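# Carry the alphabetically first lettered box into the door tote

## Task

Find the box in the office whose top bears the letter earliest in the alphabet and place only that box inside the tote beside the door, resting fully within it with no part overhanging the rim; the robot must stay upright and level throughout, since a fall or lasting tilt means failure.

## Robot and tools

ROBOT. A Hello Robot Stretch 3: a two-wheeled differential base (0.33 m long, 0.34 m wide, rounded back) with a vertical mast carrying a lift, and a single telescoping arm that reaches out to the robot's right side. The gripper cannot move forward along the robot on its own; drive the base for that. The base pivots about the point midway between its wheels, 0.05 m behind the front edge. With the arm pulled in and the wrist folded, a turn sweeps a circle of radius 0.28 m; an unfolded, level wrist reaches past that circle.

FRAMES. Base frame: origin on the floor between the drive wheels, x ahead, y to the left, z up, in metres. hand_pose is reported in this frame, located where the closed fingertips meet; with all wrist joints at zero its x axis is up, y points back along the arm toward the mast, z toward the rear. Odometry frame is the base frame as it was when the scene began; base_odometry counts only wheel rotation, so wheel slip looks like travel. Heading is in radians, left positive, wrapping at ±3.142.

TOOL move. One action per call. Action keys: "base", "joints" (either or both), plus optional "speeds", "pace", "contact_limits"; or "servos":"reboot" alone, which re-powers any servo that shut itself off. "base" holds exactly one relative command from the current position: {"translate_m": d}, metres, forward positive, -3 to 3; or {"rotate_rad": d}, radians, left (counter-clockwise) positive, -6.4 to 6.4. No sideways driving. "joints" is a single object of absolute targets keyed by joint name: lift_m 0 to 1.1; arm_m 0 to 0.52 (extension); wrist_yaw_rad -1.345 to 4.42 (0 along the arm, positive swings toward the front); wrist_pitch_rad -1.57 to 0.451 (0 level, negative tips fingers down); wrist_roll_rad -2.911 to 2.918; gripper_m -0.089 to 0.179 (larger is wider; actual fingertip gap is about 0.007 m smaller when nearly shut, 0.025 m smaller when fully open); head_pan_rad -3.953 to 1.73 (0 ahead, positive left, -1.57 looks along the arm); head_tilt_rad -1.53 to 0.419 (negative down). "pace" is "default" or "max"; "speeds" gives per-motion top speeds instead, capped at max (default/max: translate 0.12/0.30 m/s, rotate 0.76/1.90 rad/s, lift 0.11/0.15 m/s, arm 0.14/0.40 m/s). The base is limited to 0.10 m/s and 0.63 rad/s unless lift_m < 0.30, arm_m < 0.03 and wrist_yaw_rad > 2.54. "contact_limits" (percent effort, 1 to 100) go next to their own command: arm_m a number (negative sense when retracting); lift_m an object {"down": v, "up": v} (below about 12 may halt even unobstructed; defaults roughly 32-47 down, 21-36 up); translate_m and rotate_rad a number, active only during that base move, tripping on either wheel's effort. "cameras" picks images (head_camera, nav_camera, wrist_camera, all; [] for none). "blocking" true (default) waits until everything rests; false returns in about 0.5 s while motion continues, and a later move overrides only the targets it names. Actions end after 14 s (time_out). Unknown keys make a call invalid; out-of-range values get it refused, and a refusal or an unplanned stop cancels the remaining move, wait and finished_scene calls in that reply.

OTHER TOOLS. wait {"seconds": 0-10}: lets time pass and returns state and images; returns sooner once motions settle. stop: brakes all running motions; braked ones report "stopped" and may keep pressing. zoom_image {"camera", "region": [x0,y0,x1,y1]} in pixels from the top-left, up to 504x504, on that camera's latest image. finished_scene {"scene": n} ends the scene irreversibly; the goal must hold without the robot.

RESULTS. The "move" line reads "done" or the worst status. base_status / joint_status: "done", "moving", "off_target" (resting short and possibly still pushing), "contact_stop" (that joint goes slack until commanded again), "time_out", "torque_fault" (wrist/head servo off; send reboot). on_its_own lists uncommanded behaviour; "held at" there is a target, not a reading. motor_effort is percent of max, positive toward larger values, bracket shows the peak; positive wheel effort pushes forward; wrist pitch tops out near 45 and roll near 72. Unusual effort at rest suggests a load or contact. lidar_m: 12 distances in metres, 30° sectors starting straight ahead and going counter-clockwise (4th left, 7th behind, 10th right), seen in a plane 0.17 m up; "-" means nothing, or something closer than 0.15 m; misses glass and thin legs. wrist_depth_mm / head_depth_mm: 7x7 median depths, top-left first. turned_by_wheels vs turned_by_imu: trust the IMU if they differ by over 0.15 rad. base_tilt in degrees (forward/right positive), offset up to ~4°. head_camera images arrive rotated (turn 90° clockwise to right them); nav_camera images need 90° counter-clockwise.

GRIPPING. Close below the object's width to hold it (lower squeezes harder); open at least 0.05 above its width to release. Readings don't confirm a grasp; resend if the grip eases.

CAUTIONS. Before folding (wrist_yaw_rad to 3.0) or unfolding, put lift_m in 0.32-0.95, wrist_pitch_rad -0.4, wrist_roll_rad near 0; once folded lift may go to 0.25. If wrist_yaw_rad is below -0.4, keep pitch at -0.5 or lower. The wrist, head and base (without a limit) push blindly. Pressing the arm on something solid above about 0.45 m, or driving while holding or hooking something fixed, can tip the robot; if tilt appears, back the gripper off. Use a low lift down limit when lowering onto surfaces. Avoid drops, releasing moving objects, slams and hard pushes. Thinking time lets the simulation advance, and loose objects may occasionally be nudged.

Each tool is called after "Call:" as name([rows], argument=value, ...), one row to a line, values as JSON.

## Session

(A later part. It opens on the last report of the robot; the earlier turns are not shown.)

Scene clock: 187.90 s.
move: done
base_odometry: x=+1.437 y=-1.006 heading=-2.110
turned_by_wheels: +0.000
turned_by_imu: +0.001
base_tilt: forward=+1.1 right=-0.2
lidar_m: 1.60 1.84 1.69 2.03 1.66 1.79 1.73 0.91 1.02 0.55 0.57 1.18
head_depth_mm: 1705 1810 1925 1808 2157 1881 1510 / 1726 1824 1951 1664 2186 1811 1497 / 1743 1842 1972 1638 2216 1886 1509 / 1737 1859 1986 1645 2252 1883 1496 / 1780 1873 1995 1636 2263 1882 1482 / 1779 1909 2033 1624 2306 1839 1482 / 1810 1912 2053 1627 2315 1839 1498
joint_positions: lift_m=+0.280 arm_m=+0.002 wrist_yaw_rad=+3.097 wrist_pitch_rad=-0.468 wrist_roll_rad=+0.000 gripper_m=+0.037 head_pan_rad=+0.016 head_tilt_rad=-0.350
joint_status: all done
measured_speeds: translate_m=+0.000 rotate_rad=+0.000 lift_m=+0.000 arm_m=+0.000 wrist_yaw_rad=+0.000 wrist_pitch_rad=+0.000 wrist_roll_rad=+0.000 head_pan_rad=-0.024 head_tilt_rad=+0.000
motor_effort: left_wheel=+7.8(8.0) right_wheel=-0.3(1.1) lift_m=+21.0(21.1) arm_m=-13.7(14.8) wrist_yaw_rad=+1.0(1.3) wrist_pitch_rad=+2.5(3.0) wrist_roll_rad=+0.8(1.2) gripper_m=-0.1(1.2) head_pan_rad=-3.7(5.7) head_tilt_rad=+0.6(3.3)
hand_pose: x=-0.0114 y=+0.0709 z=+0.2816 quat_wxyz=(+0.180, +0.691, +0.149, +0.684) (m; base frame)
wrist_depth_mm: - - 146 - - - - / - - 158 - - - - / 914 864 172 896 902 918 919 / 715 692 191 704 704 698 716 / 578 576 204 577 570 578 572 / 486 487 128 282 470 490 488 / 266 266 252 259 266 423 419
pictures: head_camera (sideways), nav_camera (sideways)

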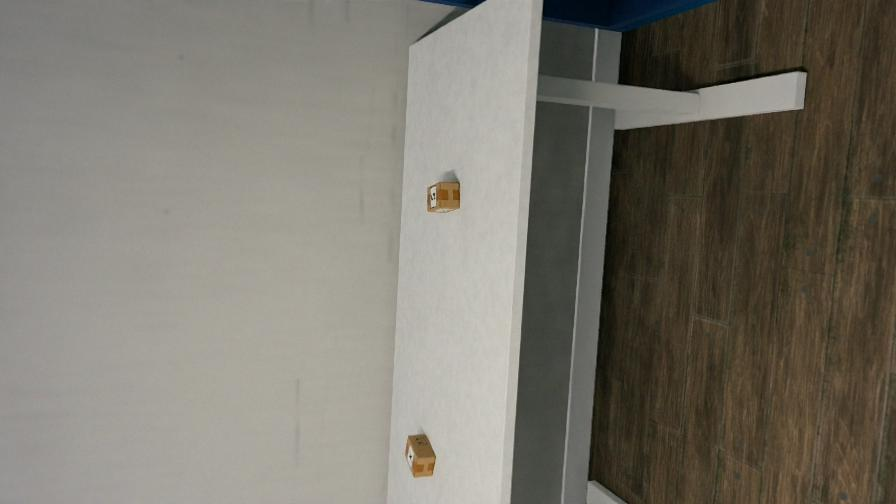

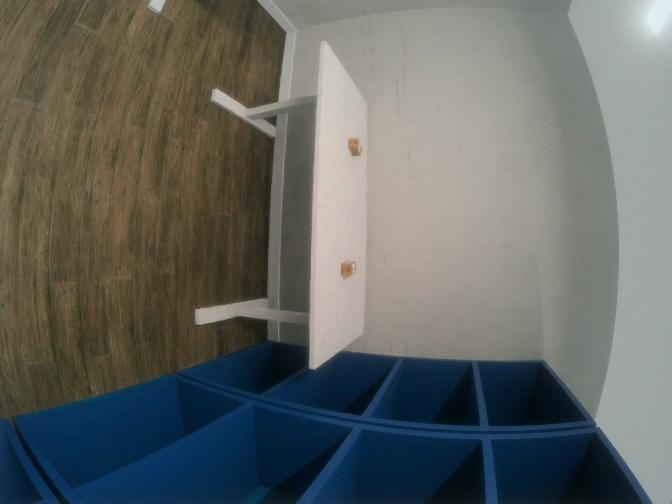

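Call:
zoom_image(camera="head_camera", region=[425, 175, 465, 215])

Call:
zoom_image(camera="head_camera", region=[400, 430, 440, 480])

Scaled by 12.600 from the camera's 896x504 image, which has a finer 1280x720 frame.

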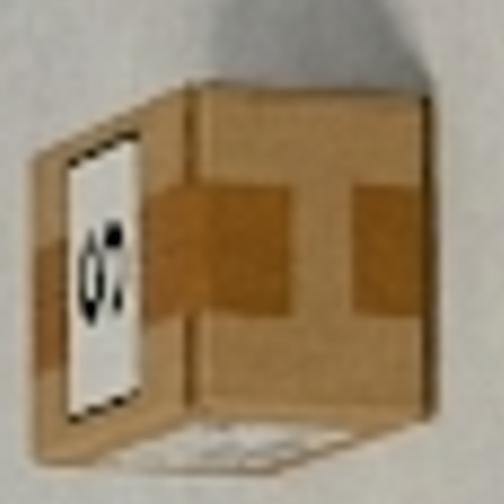

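Scaled by 10.080 from the camera's 896x504 image, which has a finer 1280x720 frame.

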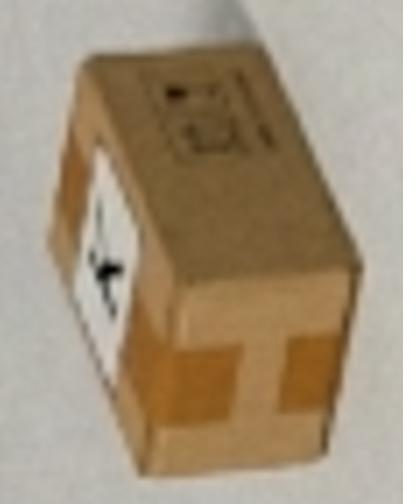

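Call:
move(base={"translate_m": -0.6}, joints={"head_pan_rad": 1.2, "head_tilt_rad": -0.35}, pace="max", cameras=["head_camera", "nav_camera"])

Scene clock: 205.30 s.
move: done
base_odometry: x=+1.745 y=-0.491 heading=-2.110
turned_by_wheels: +0.000
turned_by_imu: +0.002
base_tilt: forward=+1.0 right=+0.0
lidar_m: 2.18 2.37 2.01 1.58 1.59 1.17 1.14 1.19 0.55 0.59 0.97 0.88
head_depth_mm: 2000 2130 2029 2445 2287 1869 1522 / 1972 2057 2042 2383 2447 1885 1509 / 1889 1999 1999 2282 2423 1891 1511 / 1843 1958 1964 2222 2359 1868 1492 / 1794 1909 1954 2147 2282 1871 1492 / 1743 1861 1899 2090 2233 1792 1494 / 1700 1808 1879 1628 2143 1848 1484
base_status: done
joint_positions: lift_m=+0.280 arm_m=+0.002 wrist_yaw_rad=+3.097 wrist_pitch_rad=-0.468 wrist_roll_rad=+0.000 gripper_m=+0.037 head_pan_rad=+1.204 head_tilt_rad=-0.350
joint_status: all done
motor_effort: left_wheel=-4.1(11.3) right_wheel=-0.2(17.4) lift_m=+25.6(25.6) arm_m=-11.8(13.0) wrist_yaw_rad=+1.0(1.3) wrist_pitch_rad=+2.7(2.9) wrist_roll_rad=+0.8(1.1) gripper_m=-0.3(1.3) head_pan_rad=-2.1(5.2) head_tilt_rad=+1.5(3.6)
hand_pose: x=-0.0114 y=+0.0709 z=+0.2816 quat_wxyz=(+0.180, +0.691, +0.149, +0.684) (m; base frame)
wrist_depth_mm: - - 146 - - - - / - - 158 - - - - / 903 856 173 914 893 900 906 / 698 710 190 706 708 714 703 / 582 573 205 572 580 575 589 / 484 484 128 281 472 489 488 / 266 267 252 259 268 421 418
pictures: head_camera (sideways), nav_camera (sideways)

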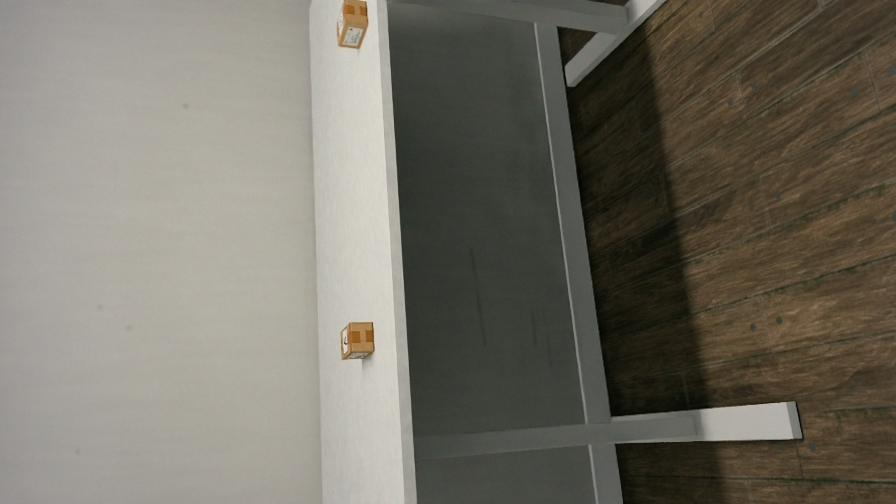

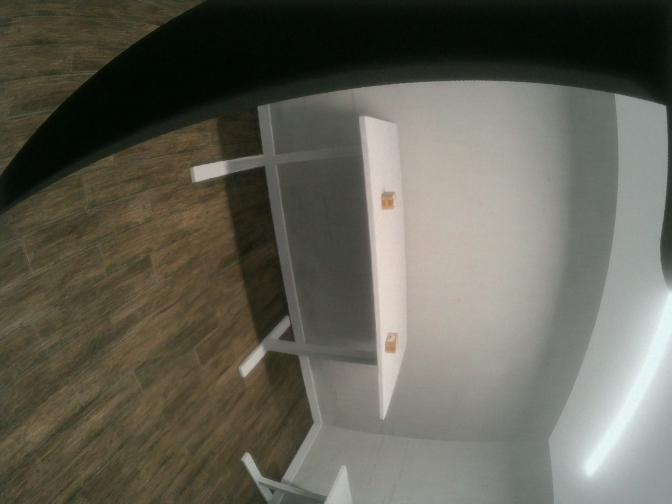

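Call:
zoom_image(camera="head_camera", region=[335, 315, 385, 365])

Call:
zoom_image(camera="head_camera", region=[338, 320, 358, 362])

Scaled by 10.080 from the camera's 896x504 image, which has a finer 1280x720 frame.

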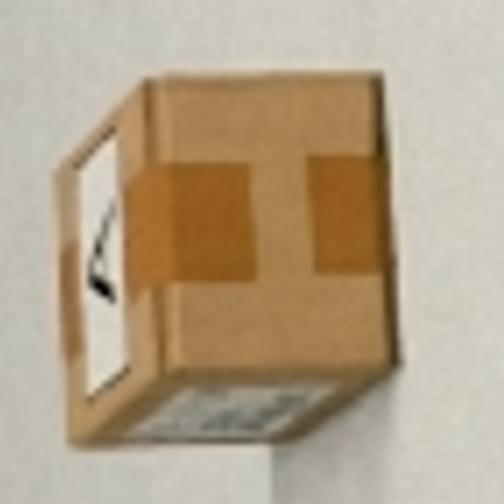

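Scaled by 12.000 from the camera's 896x504 image, which has a finer 1280x720 frame.

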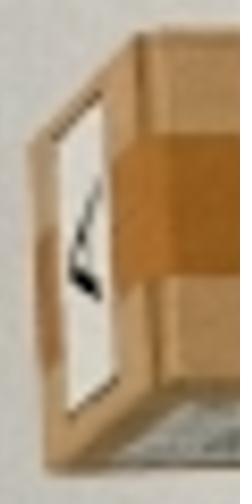

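Call:
move(base={"rotate_rad": 1.25}, joints={"head_pan_rad": 0.0, "head_tilt_rad": -0.4}, cameras=["nav_camera"])

Call:
move(base={"translate_m": 0.5}, cameras=["head_camera", "nav_camera"])

Scene clock: 220.93 s.
move: done
base_odometry: x=+1.745 y=-0.491 heading=-0.861
turned_by_wheels: +1.249
turned_by_imu: +1.246
base_tilt: forward=+0.9 right=-0.2
lidar_m: 2.04 1.58 1.36 1.14 1.14 1.28 0.55 0.98 0.88 1.72 2.38 2.00
head_depth_mm: 1956 2081 1753 2434 2246 1786 1443 / 1903 2058 1756 2423 2312 1775 1457 / 1862 1978 1719 2303 2286 1767 1437 / 1794 1915 1717 2250 2314 1738 1433 / 1777 1872 1700 2203 2256 1754 1432 / 1720 1841 1513 2079 2198 1745 1433 / 1683 1790 1498 2064 2174 1754 1428
base_status: done
joint_positions: lift_m=+0.280 arm_m=+0.002 wrist_yaw_rad=+3.097 wrist_pitch_rad=-0.468 wrist_roll_rad=+0.000 gripper_m=+0.037 head_pan_rad=-0.007 head_tilt_rad=-0.399
joint_status: all done
motor_effort: left_wheel=-11.1(14.5) right_wheel=+10.9(14.2) lift_m=+29.5(30.8) arm_m=-19.8(19.8) wrist_yaw_rad=+0.7(1.3) wrist_pitch_rad=+2.7(3.0) wrist_roll_rad=+0.8(1.2) gripper_m=+0.0(1.5) head_pan_rad=+1.7(5.0) head_tilt_rad=-2.0(6.8)
hand_pose: x=-0.0114 y=+0.0709 z=+0.2816 quat_wxyz=(+0.180, +0.691, +0.149, +0.684) (m; base frame)
wrist_depth_mm: - - 146 - - - - / - - 158 - - - - / 901 863 172 909 915 900 903 / 701 699 190 698 706 720 705 / 569 572 205 578 564 579 573 / 486 487 128 282 477 484 490 / 265 267 252 258 266 425 417
pictures: nav_camera (sideways)

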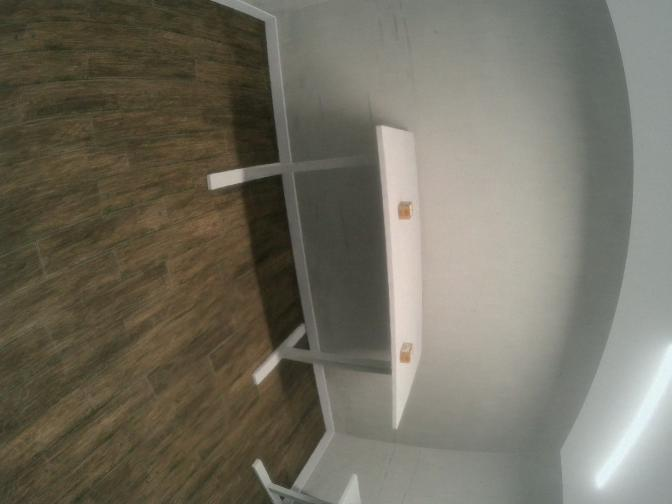

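Scene clock: 226.40 s.
move: done
base_odometry: x=+2.071 y=-0.870 heading=-0.861
turned_by_wheels: +0.000
turned_by_imu: +0.001
base_tilt: forward=+1.0 right=-0.1
lidar_m: 1.57 1.12 1.54 1.29 1.29 1.45 1.05 1.20 1.14 1.86 2.08 1.55
head_depth_mm: 1482 1595 1572 1028 2056 1778 1445 / 1448 1539 1570 1019 2003 1774 1443 / 1412 1506 1546 1008 1913 1753 1439 / 1375 1463 1538 935 1870 1765 1436 / 1340 1434 1491 926 1804 1758 1437 / 1327 1400 1462 905 1742 1748 1434 / 1285 1363 1433 873 1661 1588 1383
base_status: done
joint_positions: lift_m=+0.280 arm_m=+0.002 wrist_yaw_rad=+3.097 wrist_pitch_rad=-0.468 wrist_roll_rad=+0.000 gripper_m=+0.037 head_pan_rad=+0.000 head_tilt_rad=-0.400
motor_effort: left_wheel=-1.0(11.8) right_wheel=+11.6(17.4) lift_m=+27.3(29.7) arm_m=-19.6(20.8) wrist_yaw_rad=+0.8(1.4) wrist_pitch_rad=+3.0(3.0) wrist_roll_rad=+0.8(1.1) gripper_m=-0.2(1.3) head_pan_rad=+2.7(4.2) head_tilt_rad=-1.9(3.0)
hand_pose: x=-0.0114 y=+0.0709 z=+0.2816 quat_wxyz=(+0.180, +0.691, +0.149, +0.684) (m; base frame)
wrist_depth_mm: - - 146 - - - - / - - 158 - - - - / 904 858 173 898 905 900 905 / 698 708 190 705 709 724 704 / 570 573 204 573 576 578 577 / 484 490 127 283 471 486 489 / 263 266 254 260 268 422 418
pictures: head_camera (sideways), nav_camera (sideways)

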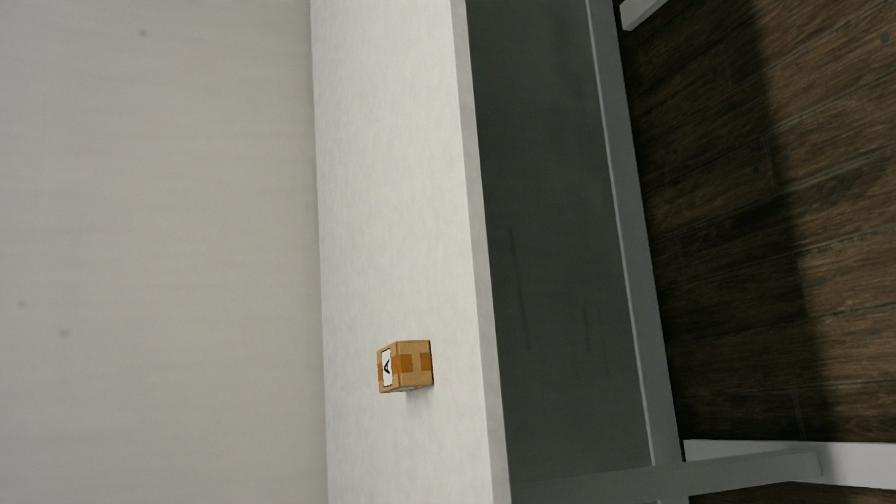

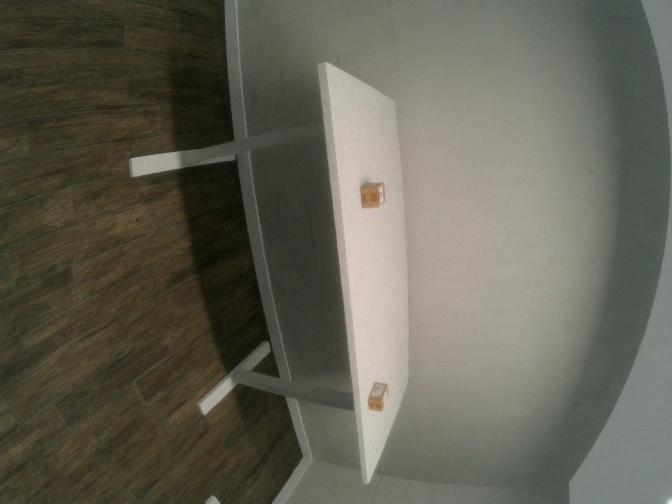

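Call:
zoom_image(camera="head_camera", region=[370, 335, 440, 395])

Call:
zoom_image(camera="head_camera", region=[372, 340, 402, 395])

Scaled by 7.200 from the camera's 896x504 image, which has a finer 1280x720 frame.

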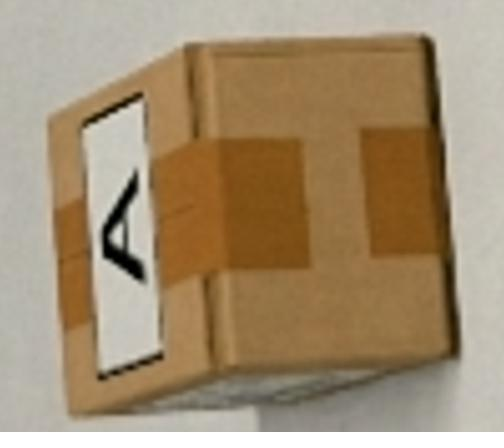

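Scaled by 9.164 from the camera's 896x504 image, which has a finer 1280x720 frame.

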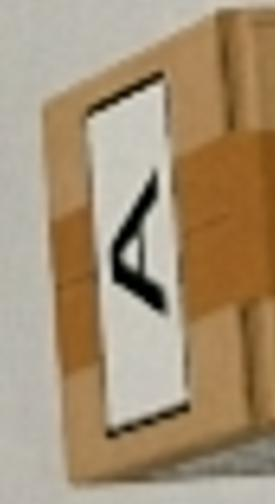

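Call:
move(base={"rotate_rad": 1.89}, joints={"head_pan_rad": -1.57, "head_tilt_rad": -0.45}, pace="max", cameras=["head_camera", "nav_camera"])

Scene clock: 256.40 s.
move: done
base_odometry: x=+2.071 y=-0.870 heading=+1.028
turned_by_wheels: +1.890
turned_by_imu: +1.882
base_tilt: forward=+1.0 right=-0.1
lidar_m: 1.29 1.33 1.04 1.07 1.50 1.79 2.08 1.58 1.55 1.12 1.62 1.34
head_depth_mm: 1332 1444 1284 896 1846 1698 1392 / 1333 1422 1273 947 1844 1672 1390 / 1336 1430 1261 927 1856 1687 1398 / 1335 1444 1266 937 1873 1680 1383 / 1339 1452 1255 934 1842 1574 1356 / 1346 1459 1546 929 1890 1664 1382 / 1350 1462 1569 1723 1888 1666 1374
base_status: done
joint_positions: lift_m=+0.280 arm_m=+0.002 wrist_yaw_rad=+3.097 wrist_pitch_rad=-0.468 wrist_roll_rad=+0.000 gripper_m=+0.037 head_pan_rad=-1.582 head_tilt_rad=-0.451
joint_status: all done
motor_effort: left_wheel=-7.8(17.0) right_wheel=+8.6(17.5) lift_m=+25.3(26.6) arm_m=-20.2(21.1) wrist_yaw_rad=+0.9(1.5) wrist_pitch_rad=+2.8(3.0) wrist_roll_rad=+0.8(1.1) gripper_m=+0.8(1.2) head_pan_rad=+2.8(5.8) head_tilt_rad=-1.2(3.5)
hand_pose: x=-0.0114 y=+0.0709 z=+0.2816 quat_wxyz=(+0.180, +0.691, +0.149, +0.684) (m; base frame)
wrist_depth_mm: - 896 147 - - - - / - - 158 - - - - / 909 855 174 906 901 897 917 / 702 708 189 703 705 706 707 / 570 583 204 577 579 569 576 / 486 492 128 282 472 483 491 / 266 266 252 257 268 423 421
pictures: head_camera (sideways), nav_camera (sideways)

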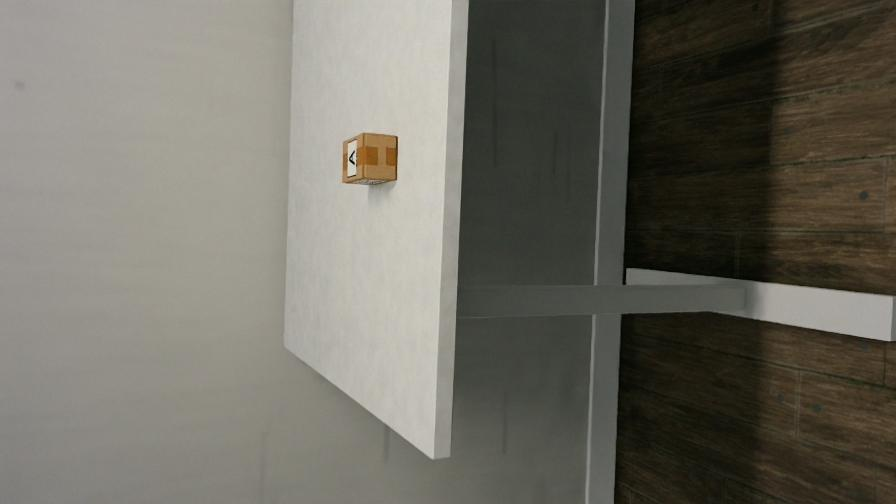

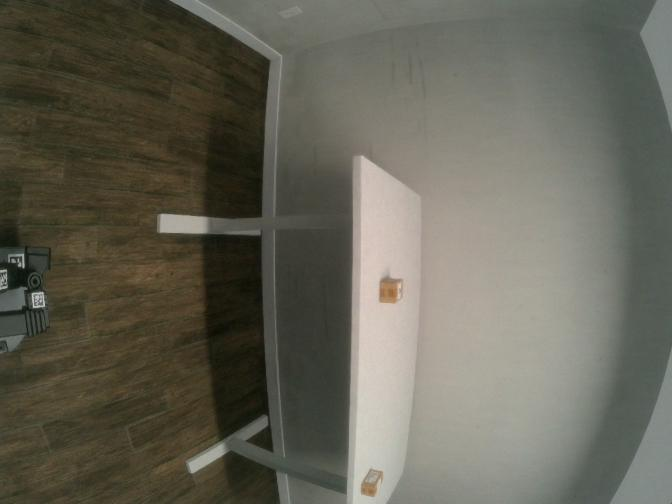

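Call:
move(joints={"lift_m": 0.9, "wrist_pitch_rad": -0.4, "gripper_m": 0.15}, pace="max", cameras=["wrist_camera"])

Call:
move(joints={"wrist_yaw_rad": 0.0}, cameras=["wrist_camera", "head_camera"])

Scene clock: 274.10 s.
move: done
base_odometry: x=+2.071 y=-0.870 heading=+1.028
turned_by_wheels: +0.000
turned_by_imu: +0.001
base_tilt: forward=+1.1 right=-0.2
lidar_m: 1.29 1.33 1.04 1.07 1.50 1.80 2.08 1.58 1.55 1.12 1.62 1.34
head_depth_mm: 1309 1411 1279 898 1844 1696 1468 / 1322 1423 1275 927 1847 1694 1391 / 1334 1436 1268 944 1872 1671 1377 / 1338 1424 1256 933 1848 1632 1377 / 1341 1437 1253 934 1867 1613 1384 / 1351 1466 1565 934 1900 1675 1379 / 1342 1450 1586 1735 1901 1661 1385
joint_positions: lift_m=+0.900 arm_m=+0.002 wrist_yaw_rad=+3.097 wrist_pitch_rad=-0.419 wrist_roll_rad=+0.000 gripper_m=+0.150 head_pan_rad=-1.570 head_tilt_rad=-0.451
joint_status: all done
motor_effort: left_wheel=-7.4(7.8) right_wheel=+8.3(9.2) lift_m=+29.5(32.5) arm_m=-14.3(17.9) wrist_yaw_rad=+0.8(1.4) wrist_pitch_rad=+3.2(7.3) wrist_roll_rad=+0.7(1.1) gripper_m=+0.4(87.2) head_pan_rad=+2.3(4.5) head_tilt_rad=+0.5(1.8)
hand_pose: x=-0.0111 y=+0.0774 z=+0.9125 quat_wxyz=(+0.163, +0.694, +0.132, +0.688) (m; base frame)
wrist_depth_mm: - 868 144 - - - - / - 964 156 - - - - / - - 167 - - - - / - - 183 - - - - / - - 203 - - - - / - 122 229 - - 120 - / - - 260 - - - -
pictures: wrist_camera

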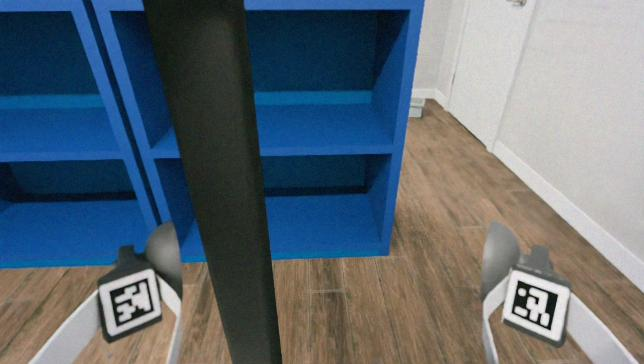

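Scene clock: 276.63 s.
move: done
base_odometry: x=+2.071 y=-0.870 heading=+1.028
turned_by_wheels: +0.000
turned_by_imu: +0.000
base_tilt: forward=+0.9 right=-0.4
lidar_m: 1.29 1.33 1.04 1.07 1.50 1.79 2.08 1.58 1.55 1.12 1.62 1.34
head_depth_mm: 1315 1416 1275 899 1821 1691 1389 / 1318 1427 1275 923 1861 1683 1363 / 1318 1436 1279 936 1873 1740 - / 1337 1442 1265 942 1842 1634 1348 / 1345 1453 1242 936 1858 1615 1328 / 1359 1455 1552 935 1899 1671 1387 / 1355 1466 1582 1732 1875 1667 1374
joint_positions: lift_m=+0.900 arm_m=+0.002 wrist_yaw_rad=+0.003 wrist_pitch_rad=-0.419 wrist_roll_rad=+0.000 gripper_m=+0.150 head_pan_rad=-1.570 head_tilt_rad=-0.451
joint_status: all done
motor_effort: left_wheel=-7.7(7.7) right_wheel=+8.3(9.0) lift_m=+28.7(29.6) arm_m=-12.3(14.1) wrist_yaw_rad=-2.1(5.3) wrist_pitch_rad=+2.8(3.7) wrist_roll_rad=+0.8(1.2) gripper_m=+0.2(1.0) head_pan_rad=+2.1(4.3) head_tilt_rad=+0.6(2.0)
hand_pose: x=-0.0207 y=-0.3710 z=+0.9125 quat_wxyz=(+0.692, +0.148, -0.691, -0.146) (m; base frame)
wrist_depth_mm: - - - - - - - / - - - - - - - / - - - - - - - / - - - - - - - / - - - - - - - / - 122 - - - 120 - / - - - - - - -
pictures: head_camera (sideways), wrist_camera

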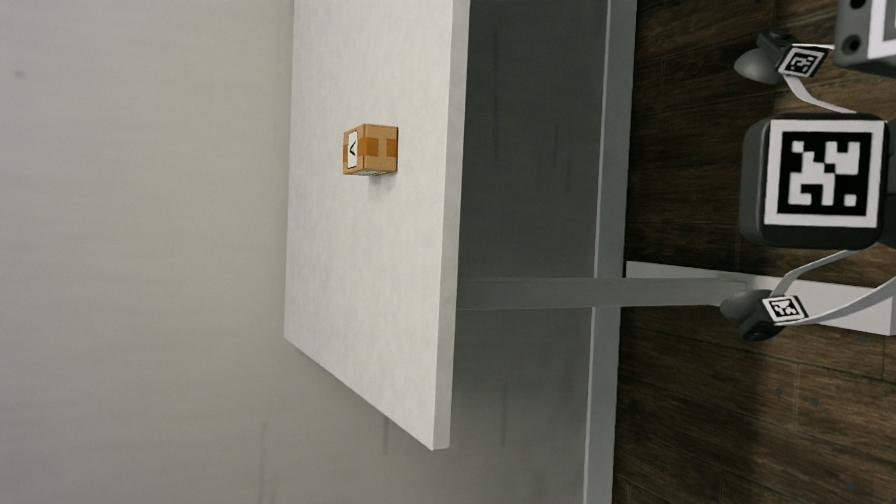

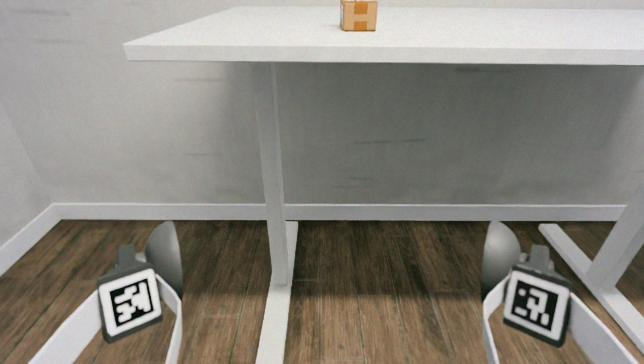

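Call:
move(base={"translate_m": -0.055}, joints={"lift_m": 1.09}, cameras=["wrist_camera", "head_camera"])

Scene clock: 286.33 s.
move: done
base_odometry: x=+2.042 y=-0.917 heading=+1.028
turned_by_wheels: +0.000
turned_by_imu: +0.001
base_tilt: forward=+1.0 right=-0.2
lidar_m: 1.34 1.39 1.06 1.27 1.50 1.75 2.02 2.02 1.51 1.13 1.62 1.40
head_depth_mm: 1322 - - - - - - / 1336 - - - - - - / 1331 - - - - - - / 1347 1441 1247 1728 1899 1673 1390 / 1348 1444 1252 835 1828 1577 1358 / 1360 1457 1513 931 1886 1669 1383 / 1348 1456 1589 1710 1867 1683 1381
base_status: done
joint_positions: lift_m=+1.090 arm_m=+0.002 wrist_yaw_rad=+0.003 wrist_pitch_rad=-0.419 wrist_roll_rad=+0.000 gripper_m=+0.150 head_pan_rad=-1.570 head_tilt_rad=-0.451
joint_status: all done
motor_effort: left_wheel=-6.6(12.4) right_wheel=-4.3(6.5) lift_m=+30.3(33.3) arm_m=-7.9(9.9) wrist_yaw_rad=-2.1(2.7) wrist_pitch_rad=+3.4(3.6) wrist_roll_rad=+0.9(1.1) gripper_m=+0.9(1.5) head_pan_rad=+3.2(4.1) head_tilt_rad=+2.0(2.9)
hand_pose: x=-0.0208 y=-0.3710 z=+1.1025 quat_wxyz=(+0.692, +0.148, -0.691, -0.146) (m; base frame)
wrist_depth_mm: - - - - - - - / - - - - - - - / - - - - - - - / - - - - - - - / - - - - - - - / - 122 - - - 120 - / - - - - - - -
pictures: head_camera (sideways), wrist_camera

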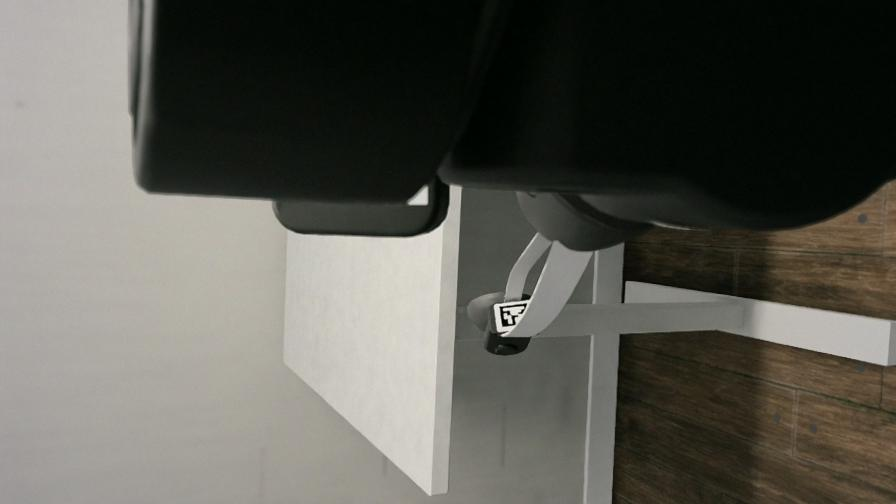

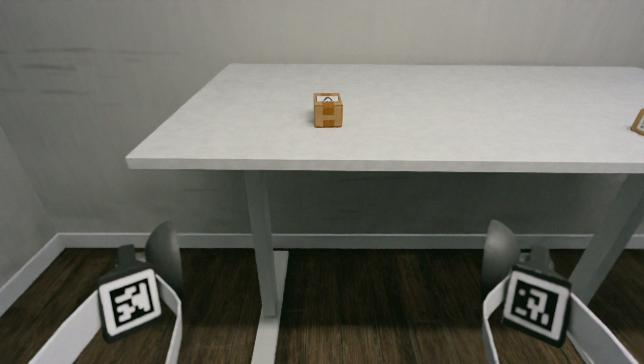

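Call:
move(joints={"lift_m": 1.05, "arm_m": 0.25, "head_pan_rad": -1.8}, contact_limits={"arm_m": 40}, cameras=["wrist_camera", "head_camera"])

Scene clock: 304.97 s.
move: done
base_odometry: x=+2.042 y=-0.917 heading=+1.028
turned_by_wheels: +0.000
turned_by_imu: +0.001
base_tilt: forward=+0.9 right=-0.3
lidar_m: 1.34 1.39 1.06 1.27 1.50 1.75 2.03 2.03 1.51 1.13 1.62 1.40
head_depth_mm: 1435 1521 - 1928 2008 1689 1392 / 1412 1488 - 1798 1958 1690 1391 / 1381 1436 335 887 1914 1678 1391 / 1358 314 317 880 1916 1684 1383 / 1341 318 335 407 1857 1667 1387 / 1310 1391 1001 827 1838 1680 1387 / 1305 1393 1233 825 1397 1530 1373
joint_positions: lift_m=+1.050 arm_m=+0.250 wrist_yaw_rad=+0.003 wrist_pitch_rad=-0.419 wrist_roll_rad=+0.000 gripper_m=+0.150 head_pan_rad=-1.800 head_tilt_rad=-0.450
joint_status: all done
motor_effort: left_wheel=-6.7(6.9) right_wheel=-4.4(4.7) lift_m=+23.4(28.5) arm_m=+21.1(23.2) wrist_yaw_rad=-2.3(2.8) wrist_pitch_rad=+3.0(3.7) wrist_roll_rad=+0.8(1.1) gripper_m=+0.7(1.3) head_pan_rad=-3.8(4.6) head_tilt_rad=+3.2(4.2)
contact_limits: arm_m 40 (drawing in: default 38, maximum 55; extending or still: default 47, maximum 70)
hand_pose: x=-0.0209 y=-0.6193 z=+1.0625 quat_wxyz=(+0.692, +0.148, -0.691, -0.146) (m; base frame)
wrist_depth_mm: - - - - - - - / - - - - - - - / - - - 461 - - - / - 410 416 415 420 419 423 / 365 362 365 363 366 363 370 / - 122 - - - 120 - / - - - - - - -
pictures: head_camera (sideways), wrist_camera

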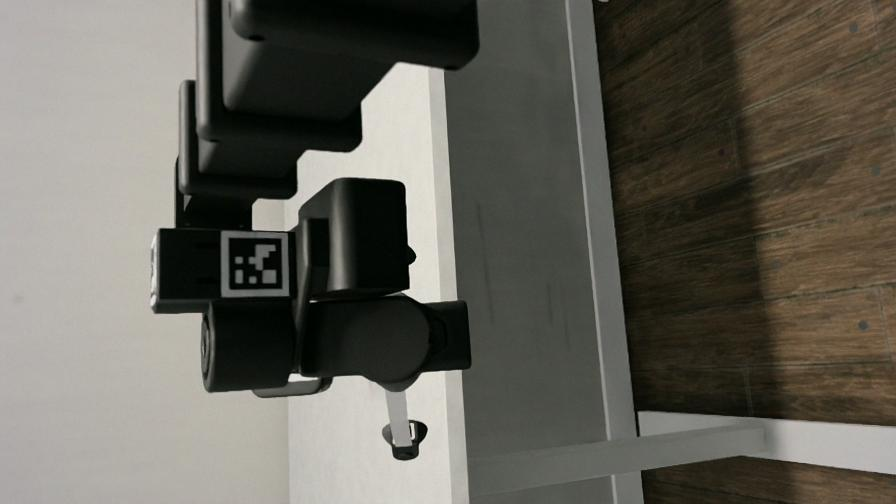

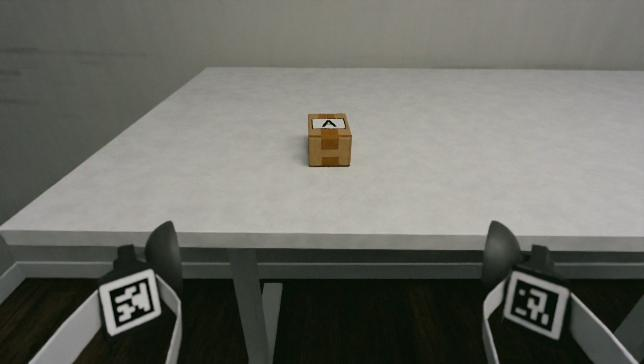

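Call:
move(joints={"arm_m": 0.0}, cameras=[])

Call:
move(base={"rotate_rad": -1.57}, cameras=[])

Call:
move(base={"translate_m": 0.18}, joints={"head_pan_rad": 0.0}, cameras=["head_camera"])

Call:
move(base={"rotate_rad": 1.57}, joints={"head_pan_rad": -1.8}, cameras=["head_camera", "wrist_camera"])

Scene clock: 330.13 s.
move: done
base_odometry: x=+2.042 y=-0.917 heading=+1.028
turned_by_wheels: +0.000
turned_by_imu: +0.001
base_tilt: forward=+0.8 right=-0.3
lidar_m: 1.34 1.39 1.06 1.27 1.50 1.75 2.02 2.03 1.51 1.12 1.62 1.39
head_depth_mm: 1425 1540 - - - - - / 1406 1515 - - - - - / 1366 1480 1381 - - - - / 1362 1456 1367 - - - - / 1334 1434 1256 - - - - / 1320 1412 1250 - 1819 1564 1379 / 1294 1389 1237 875 1203 1571 1380
joint_positions: lift_m=+1.050 arm_m=+0.002 wrist_yaw_rad=+0.003 wrist_pitch_rad=-0.419 wrist_roll_rad=+0.000 gripper_m=+0.150 head_pan_rad=-1.800 head_tilt_rad=-0.450
joint_status: all done
joint sent to its limit — arm_m, lower limit.
motor_effort: left_wheel=-6.3(6.8) right_wheel=-4.3(4.7) lift_m=+30.3(30.5) arm_m=-20.2(22.6) wrist_yaw_rad=-1.8(2.4) wrist_pitch_rad=+3.3(3.6) wrist_roll_rad=+0.8(1.0) gripper_m=+0.8(1.4) head_pan_rad=-3.0(4.2) head_tilt_rad=+2.7(3.8)
hand_pose: x=-0.0209 y=-0.3711 z=+1.0625 quat_wxyz=(+0.692, +0.148, -0.691, -0.146) (m; base frame)
wrist_depth_mm: - - - - - - - / - - - - - - - / - - - - - - - / - - - - - - - / - - - - - - - / - 122 - - - 120 - / - - - - - - -
pictures: none

Scene clock: 333.73 s.
move: done
base_odometry: x=+2.042 y=-0.917 heading=-0.541
turned_by_wheels: -1.569
turned_by_imu: -1.564
base_tilt: forward=+1.0 right=-0.4
lidar_m: 1.12 1.63 1.39 1.34 1.39 1.06 1.37 1.12 1.75 2.02 2.21 1.51
head_depth_mm: 2157 2305 - - - - - / 2162 2367 - - - - - / 2142 2283 2298 - - - - / 2104 2248 2273 - - - - / 2065 2223 2089 - - - - / 2054 2220 2080 - 2021 1616 1382 / 2016 2168 2033 2502 1885 1670 1382
base_status: done
joint_positions: lift_m=+1.050 arm_m=+0.002 wrist_yaw_rad=+0.003 wrist_pitch_rad=-0.419 wrist_roll_rad=+0.000 gripper_m=+0.150 head_pan_rad=-1.800 head_tilt_rad=-0.450
motor_effort: left_wheel=+11.3(14.9) right_wheel=-11.1(15.1) lift_m=+29.4(30.8) arm_m=-18.8(20.7) wrist_yaw_rad=-1.7(2.4) wrist_pitch_rad=+3.2(3.8) wrist_roll_rad=+0.8(1.2) gripper_m=-0.2(1.3) head_pan_rad=-3.4(4.1) head_tilt_rad=+2.3(3.5)
hand_pose: x=-0.0209 y=-0.3711 z=+1.0625 quat_wxyz=(+0.692, +0.148, -0.691, -0.146) (m; base frame)
wrist_depth_mm: - - - - - - - / - - - - - - - / - - - - - - - / - - - - - - - / - - - - - - - / - 122 - - - 120 - / - - - - - - -
pictures: none

Scene clock: 336.67 s.
move: done
base_odometry: x=+2.197 y=-1.010 heading=-0.541
turned_by_wheels: +0.000
turned_by_imu: +0.000
base_tilt: forward=+1.0 right=+0.1
lidar_m: 0.95 1.44 1.39 1.34 1.39 1.23 1.36 1.28 1.85 1.98 1.38 1.44
head_depth_mm: 1146 1239 1270 799 1610 1686 1396 / 1163 1247 1279 796 1614 1706 1395 / 1170 1256 1266 748 1643 1679 1393 / 1178 1267 1250 793 1640 1672 1392 / 1181 1274 1250 784 1134 1283 1348 / 1187 1296 1347 786 1698 1661 1382 / 1198 1299 1409 779 1711 1685 1380
base_status: done
joint_positions: lift_m=+1.050 arm_m=+0.002 wrist_yaw_rad=+0.003 wrist_pitch_rad=-0.419 wrist_roll_rad=+0.000 gripper_m=+0.150 head_pan_rad=+0.009 head_tilt_rad=-0.450
joint_status: all done
motor_effort: left_wheel=+13.3(17.0) right_wheel=-3.7(7.2) lift_m=+28.2(29.5) arm_m=-15.9(19.3) wrist_yaw_rad=-1.8(2.5) wrist_pitch_rad=+3.1(3.7) wrist_roll_rad=+0.8(1.2) gripper_m=-0.4(1.0) head_pan_rad=-2.8(5.2) head_tilt_rad=+3.0(3.3)
hand_pose: x=-0.0209 y=-0.3711 z=+1.0625 quat_wxyz=(+0.692, +0.148, -0.691, -0.146) (m; base frame)
wrist_depth_mm: - - - - - - - / - - - - - - - / - - - - - - - / - - - - - - - / - - - - - - - / - 122 - - - 120 - / - - - - - - -
pictures: head_camera (sideways)

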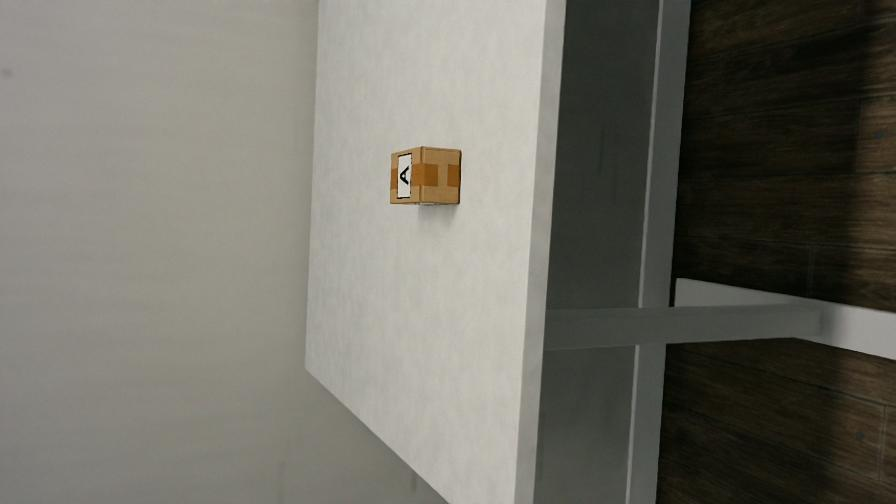

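Scene clock: 340.27 s.
move: done
base_odometry: x=+2.197 y=-1.010 heading=+1.029
turned_by_wheels: +1.569
turned_by_imu: +1.565
base_tilt: forward=+0.9 right=+0.0
lidar_m: 1.34 1.39 1.23 1.26 1.59 1.86 1.98 1.39 1.45 0.95 1.43 1.40
head_depth_mm: 1263 1362 - - - - - / 1246 1338 - - - - - / 1206 1312 - - - - - / 1196 1296 1264 - - - - / 1180 1279 1254 - - - - / 1166 1252 1246 - 1584 1578 1378 / 1137 1228 1235 780 623 1193 1295
base_status: done
joint_positions: lift_m=+1.050 arm_m=+0.002 wrist_yaw_rad=+0.003 wrist_pitch_rad=-0.419 wrist_roll_rad=+0.000 gripper_m=+0.150 head_pan_rad=-1.805 head_tilt_rad=-0.450
joint_status: all done
motor_effort: left_wheel=-11.5(13.5) right_wheel=+10.7(15.7) lift_m=+27.4(28.5) arm_m=-19.6(20.5) wrist_yaw_rad=-1.6(2.1) wrist_pitch_rad=+3.3(3.6) wrist_roll_rad=+0.8(1.1) gripper_m=-1.3(1.3) head_pan_rad=+2.4(5.4) head_tilt_rad=+1.9(3.0)
hand_pose: x=-0.0209 y=-0.3711 z=+1.0625 quat_wxyz=(+0.692, +0.148, -0.691, -0.146) (m; base frame)
wrist_depth_mm: - - - - - - - / - - - - - - - / - - - 513 - - - / - 416 416 421 421 422 407 / - - - - - 426 - / - 122 - - - 119 - / - - - - - - -
pictures: head_camera (sideways), wrist_camera

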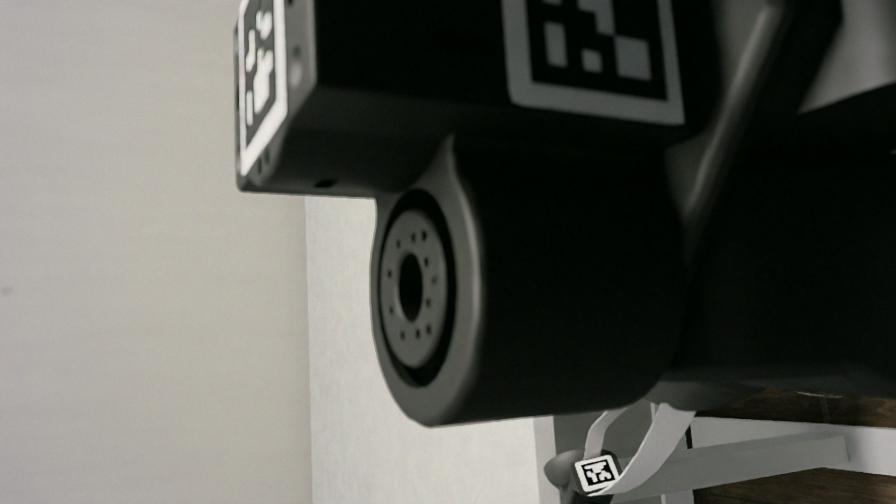

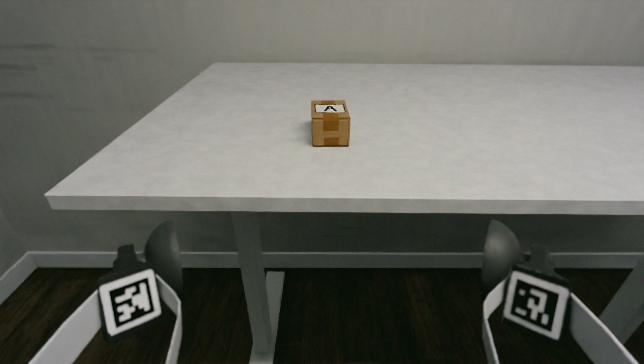

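Call:
move(joints={"lift_m": 1.02, "arm_m": 0.28}, contact_limits={"arm_m": 40}, cameras=["wrist_camera", "head_camera"])

Scene clock: 355.97 s.
move: done
base_odometry: x=+2.197 y=-1.010 heading=+1.029
turned_by_wheels: +0.000
turned_by_imu: +0.001
base_tilt: forward=+1.1 right=-0.1
lidar_m: 1.34 1.39 1.23 1.27 1.59 1.86 1.99 1.39 1.44 0.95 1.44 1.40
head_depth_mm: 1252 1361 1437 - 1856 1687 1395 / 1236 1341 - 719 1783 1680 1400 / 1219 1292 317 752 1735 1695 1394 / 1194 1252 358 682 1690 1665 1380 / 1177 1260 361 379 1636 1666 1381 / 1158 1258 1065 708 1600 1685 1382 / 1147 1226 1234 779 1065 1214 1300
joint_positions: lift_m=+1.020 arm_m=+0.280 wrist_yaw_rad=+0.003 wrist_pitch_rad=-0.419 wrist_roll_rad=+0.000 gripper_m=+0.150 head_pan_rad=-1.800 head_tilt_rad=-0.450
joint_status: all done
motor_effort: left_wheel=-11.2(11.5) right_wheel=+10.5(10.9) lift_m=+23.0(24.3) arm_m=+20.6(23.4) wrist_yaw_rad=-1.7(2.2) wrist_pitch_rad=+3.4(3.6) wrist_roll_rad=+0.8(1.1) gripper_m=+0.8(1.3) head_pan_rad=+3.1(4.0) head_tilt_rad=+1.2(2.6)
contact_limits: arm_m 40 (drawing in: default 38, maximum 55; extending or still: default 47, maximum 70)
hand_pose: x=-0.0209 y=-0.6493 z=+1.0325 quat_wxyz=(+0.692, +0.148, -0.691, -0.146) (m; base frame)
wrist_depth_mm: - - - - - - - / - - - - - - - / - - - - - - - / 378 381 379 288 382 388 365 / 304 306 304 274 308 307 306 / 254 122 255 253 255 120 255 / - 125 217 218 218 212 206
pictures: head_camera (sideways), wrist_camera

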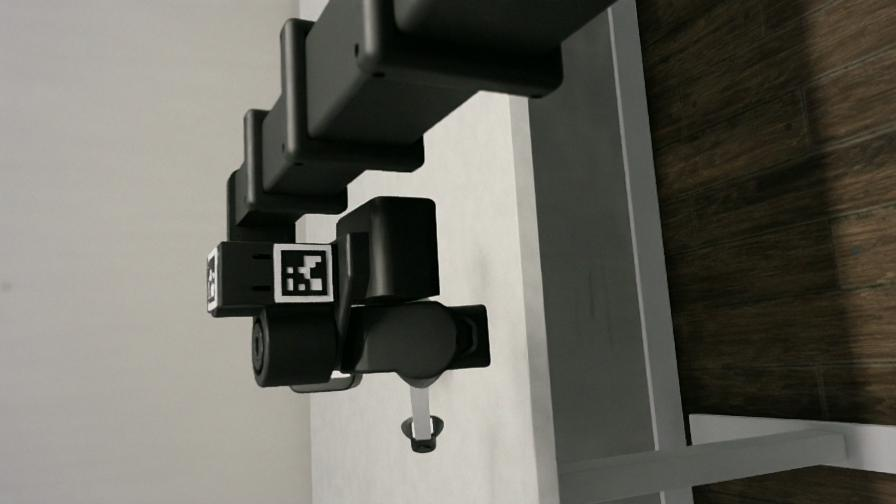

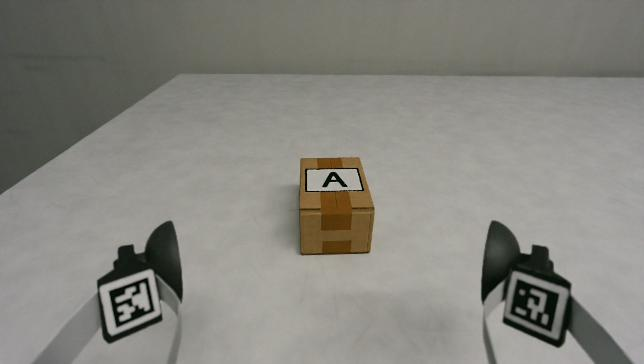

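Call:
move(joints={"lift_m": 0.93}, speeds={"lift_m": 0.03}, contact_limits={"lift_m": {"down": 12}}, cameras=["wrist_camera"])

Scene clock: 372.67 s.
move: done
base_odometry: x=+2.197 y=-1.010 heading=+1.029
turned_by_wheels: +0.000
turned_by_imu: +0.001
base_tilt: forward=+0.8 right=-0.1
lidar_m: 1.34 1.38 1.23 1.27 1.59 1.86 1.99 1.39 1.45 0.95 1.43 1.40
head_depth_mm: 1265 1354 1289 802 1775 - - / 1240 1344 1274 800 - - 1358 / 1225 1321 1276 350 403 1686 1388 / 1194 1298 1260 401 1673 1673 1384 / 1180 1268 1252 402 419 1693 1380 / 1161 1254 1255 712 1647 1658 1393 / 1152 1230 1238 781 1058 1217 1300
joint_positions: lift_m=+0.930 arm_m=+0.280 wrist_yaw_rad=+0.002 wrist_pitch_rad=-0.349 wrist_roll_rad=+0.010 gripper_m=+0.150 head_pan_rad=-1.800 head_tilt_rad=-0.450
joint_status: all done
on_its_own: wrist_pitch_rad is at rest, and its effort (-9.5) is outside its rest range (-8 to +12)
motor_effort: left_wheel=-10.7(11.5) right_wheel=+8.6(11.1) lift_m=+12.1(25.4) arm_m=+7.2(14.4) wrist_yaw_rad=-0.9(2.1) wrist_pitch_rad=-9.5(10.3) wrist_roll_rad=-2.6(2.7) gripper_m=-0.8(1.3) head_pan_rad=+2.1(4.5) head_tilt_rad=+0.7(1.6)
contact_limits: arm_m 40 (drawing in: default 38, maximum 55; extending or still: default 47, maximum 70); lift_m down 12 (down: maximum 72; up: maximum 65)
hand_pose: x=-0.0211 y=-0.6575 z=+0.9585 quat_wxyz=(+0.693, +0.123, -0.699, -0.123) (m; base frame)
wrist_depth_mm: - - - - - - - / - - - - - - - / 350 376 381 225 345 374 376 / 266 267 264 234 248 263 262 / 205 204 203 204 203 203 201 / 173 122 166 165 164 122 158 / - 125 139 139 139 135 130
pictures: wrist_camera

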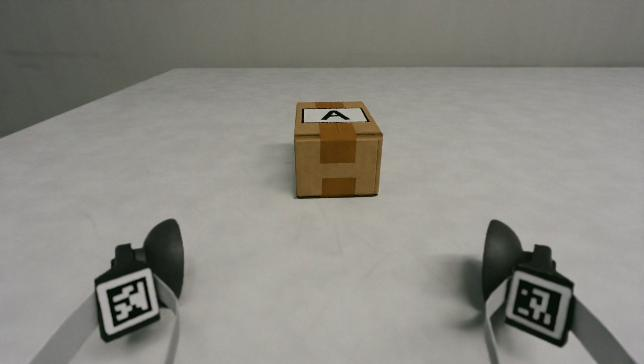

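Call:
move(joints={"lift_m": 0.96}, cameras=["wrist_camera"])

Call:
move(joints={"arm_m": 0.42}, contact_limits={"arm_m": 40}, cameras=["wrist_camera", "head_camera"])

Scene clock: 377.67 s.
move: done
base_odometry: x=+2.197 y=-1.010 heading=+1.029
turned_by_wheels: +0.000
turned_by_imu: +0.001
base_tilt: forward=+1.1 right=-0.3
lidar_m: 1.34 1.39 1.23 1.27 1.59 1.86 1.99 1.39 1.45 0.95 1.44 1.40
head_depth_mm: 1259 1348 1275 843 - - 1363 / 1247 1341 1279 845 - 1630 1401 / 1217 1315 1268 332 1743 1679 1397 / 1196 1281 1261 384 1685 1676 1388 / 1177 1263 1248 391 1646 1679 1394 / 1161 1254 1244 678 1608 1665 1369 / 1151 1227 1230 779 1066 1215 1301
joint_positions: lift_m=+0.960 arm_m=+0.280 wrist_yaw_rad=+0.002 wrist_pitch_rad=-0.414 wrist_roll_rad=+0.005 gripper_m=+0.150 head_pan_rad=-1.800 head_tilt_rad=-0.450
joint_status: all done
motor_effort: left_wheel=-10.1(10.7) right_wheel=+8.7(9.2) lift_m=+30.4(31.0) arm_m=-1.0(1.4) wrist_yaw_rad=-0.9(1.3) wrist_pitch_rad=+2.4(9.6) wrist_roll_rad=-0.8(2.8) gripper_m=-0.2(1.3) head_pan_rad=+3.0(3.4) head_tilt_rad=-0.5(1.4)
contact_limits: arm_m 40 (drawing in: default 38, maximum 55; extending or still: default 47, maximum 70)
hand_pose: x=-0.0211 y=-0.6499 z=+0.9736 quat_wxyz=(+0.691, +0.146, -0.693, -0.145) (m; base frame)
wrist_depth_mm: - - - - - - - / - - - - - - - / 363 344 341 241 340 366 368 / 272 273 272 246 276 274 275 / 218 219 218 218 218 219 219 / 186 123 181 182 181 123 175 / - 146 155 155 155 151 147
pictures: wrist_camera

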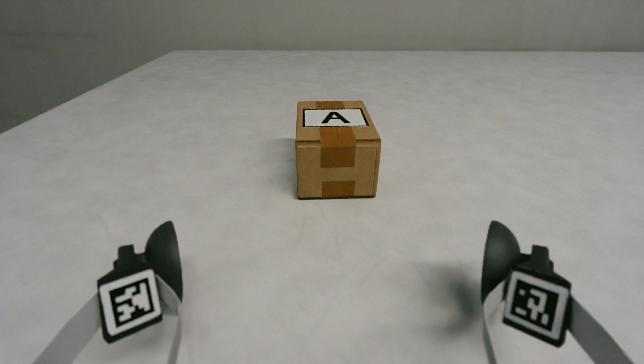

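Scene clock: 379.97 s.
move: done
base_odometry: x=+2.197 y=-1.010 heading=+1.029
turned_by_wheels: +0.000
turned_by_imu: +0.000
base_tilt: forward=+0.8 right=-0.3
lidar_m: 1.34 1.39 1.23 1.27 1.59 1.86 1.99 1.39 1.45 0.95 1.44 1.40
head_depth_mm: 1264 1360 1283 849 - - 1356 / 1241 1334 1277 321 - 1634 1392 / 1208 1317 1175 318 1751 1678 1381 / 1192 1294 510 716 1700 1679 1382 / 1182 1272 515 597 1641 1667 1375 / 1161 1247 1230 742 1601 1652 1382 / 1142 1227 1240 783 1064 1209 1307
joint_positions: lift_m=+0.960 arm_m=+0.420 wrist_yaw_rad=+0.002 wrist_pitch_rad=-0.415 wrist_roll_rad=+0.005 gripper_m=+0.150 head_pan_rad=-1.800 head_tilt_rad=-0.450
joint_status: all done
motor_effort: left_wheel=-9.9(10.5) right_wheel=+8.4(8.7) lift_m=+25.4(30.6) arm_m=+19.3(23.6) wrist_yaw_rad=-0.8(1.5) wrist_pitch_rad=+2.5(2.9) wrist_roll_rad=-0.7(1.1) gripper_m=-0.7(1.2) head_pan_rad=+3.4(4.1) head_tilt_rad=-1.3(1.5)
contact_limits: arm_m 40 (drawing in: default 38, maximum 55; extending or still: default 47, maximum 70)
hand_pose: x=-0.0211 y=-0.7898 z=+0.9734 quat_wxyz=(+0.691, +0.146, -0.693, -0.146) (m; base frame)
wrist_depth_mm: - - - - - - - / - - - - - - - / 362 364 364 364 364 363 364 / 274 271 272 178 272 273 271 / 216 217 218 142 201 217 216 / 187 123 181 118 122 123 179 / - 145 155 112 113 150 146
pictures: head_camera (sideways), wrist_camera

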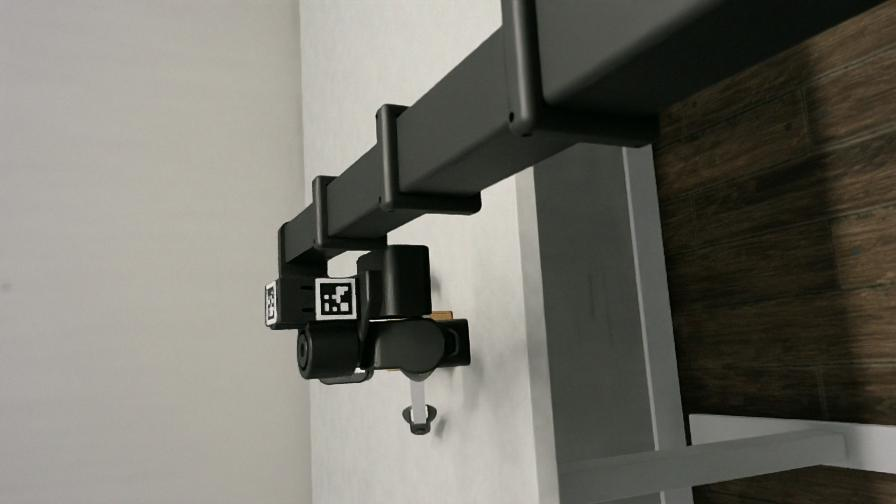

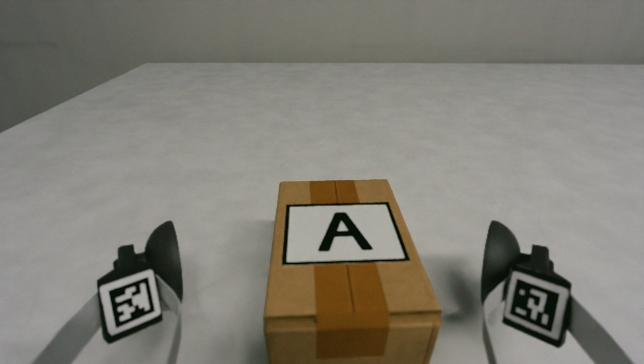

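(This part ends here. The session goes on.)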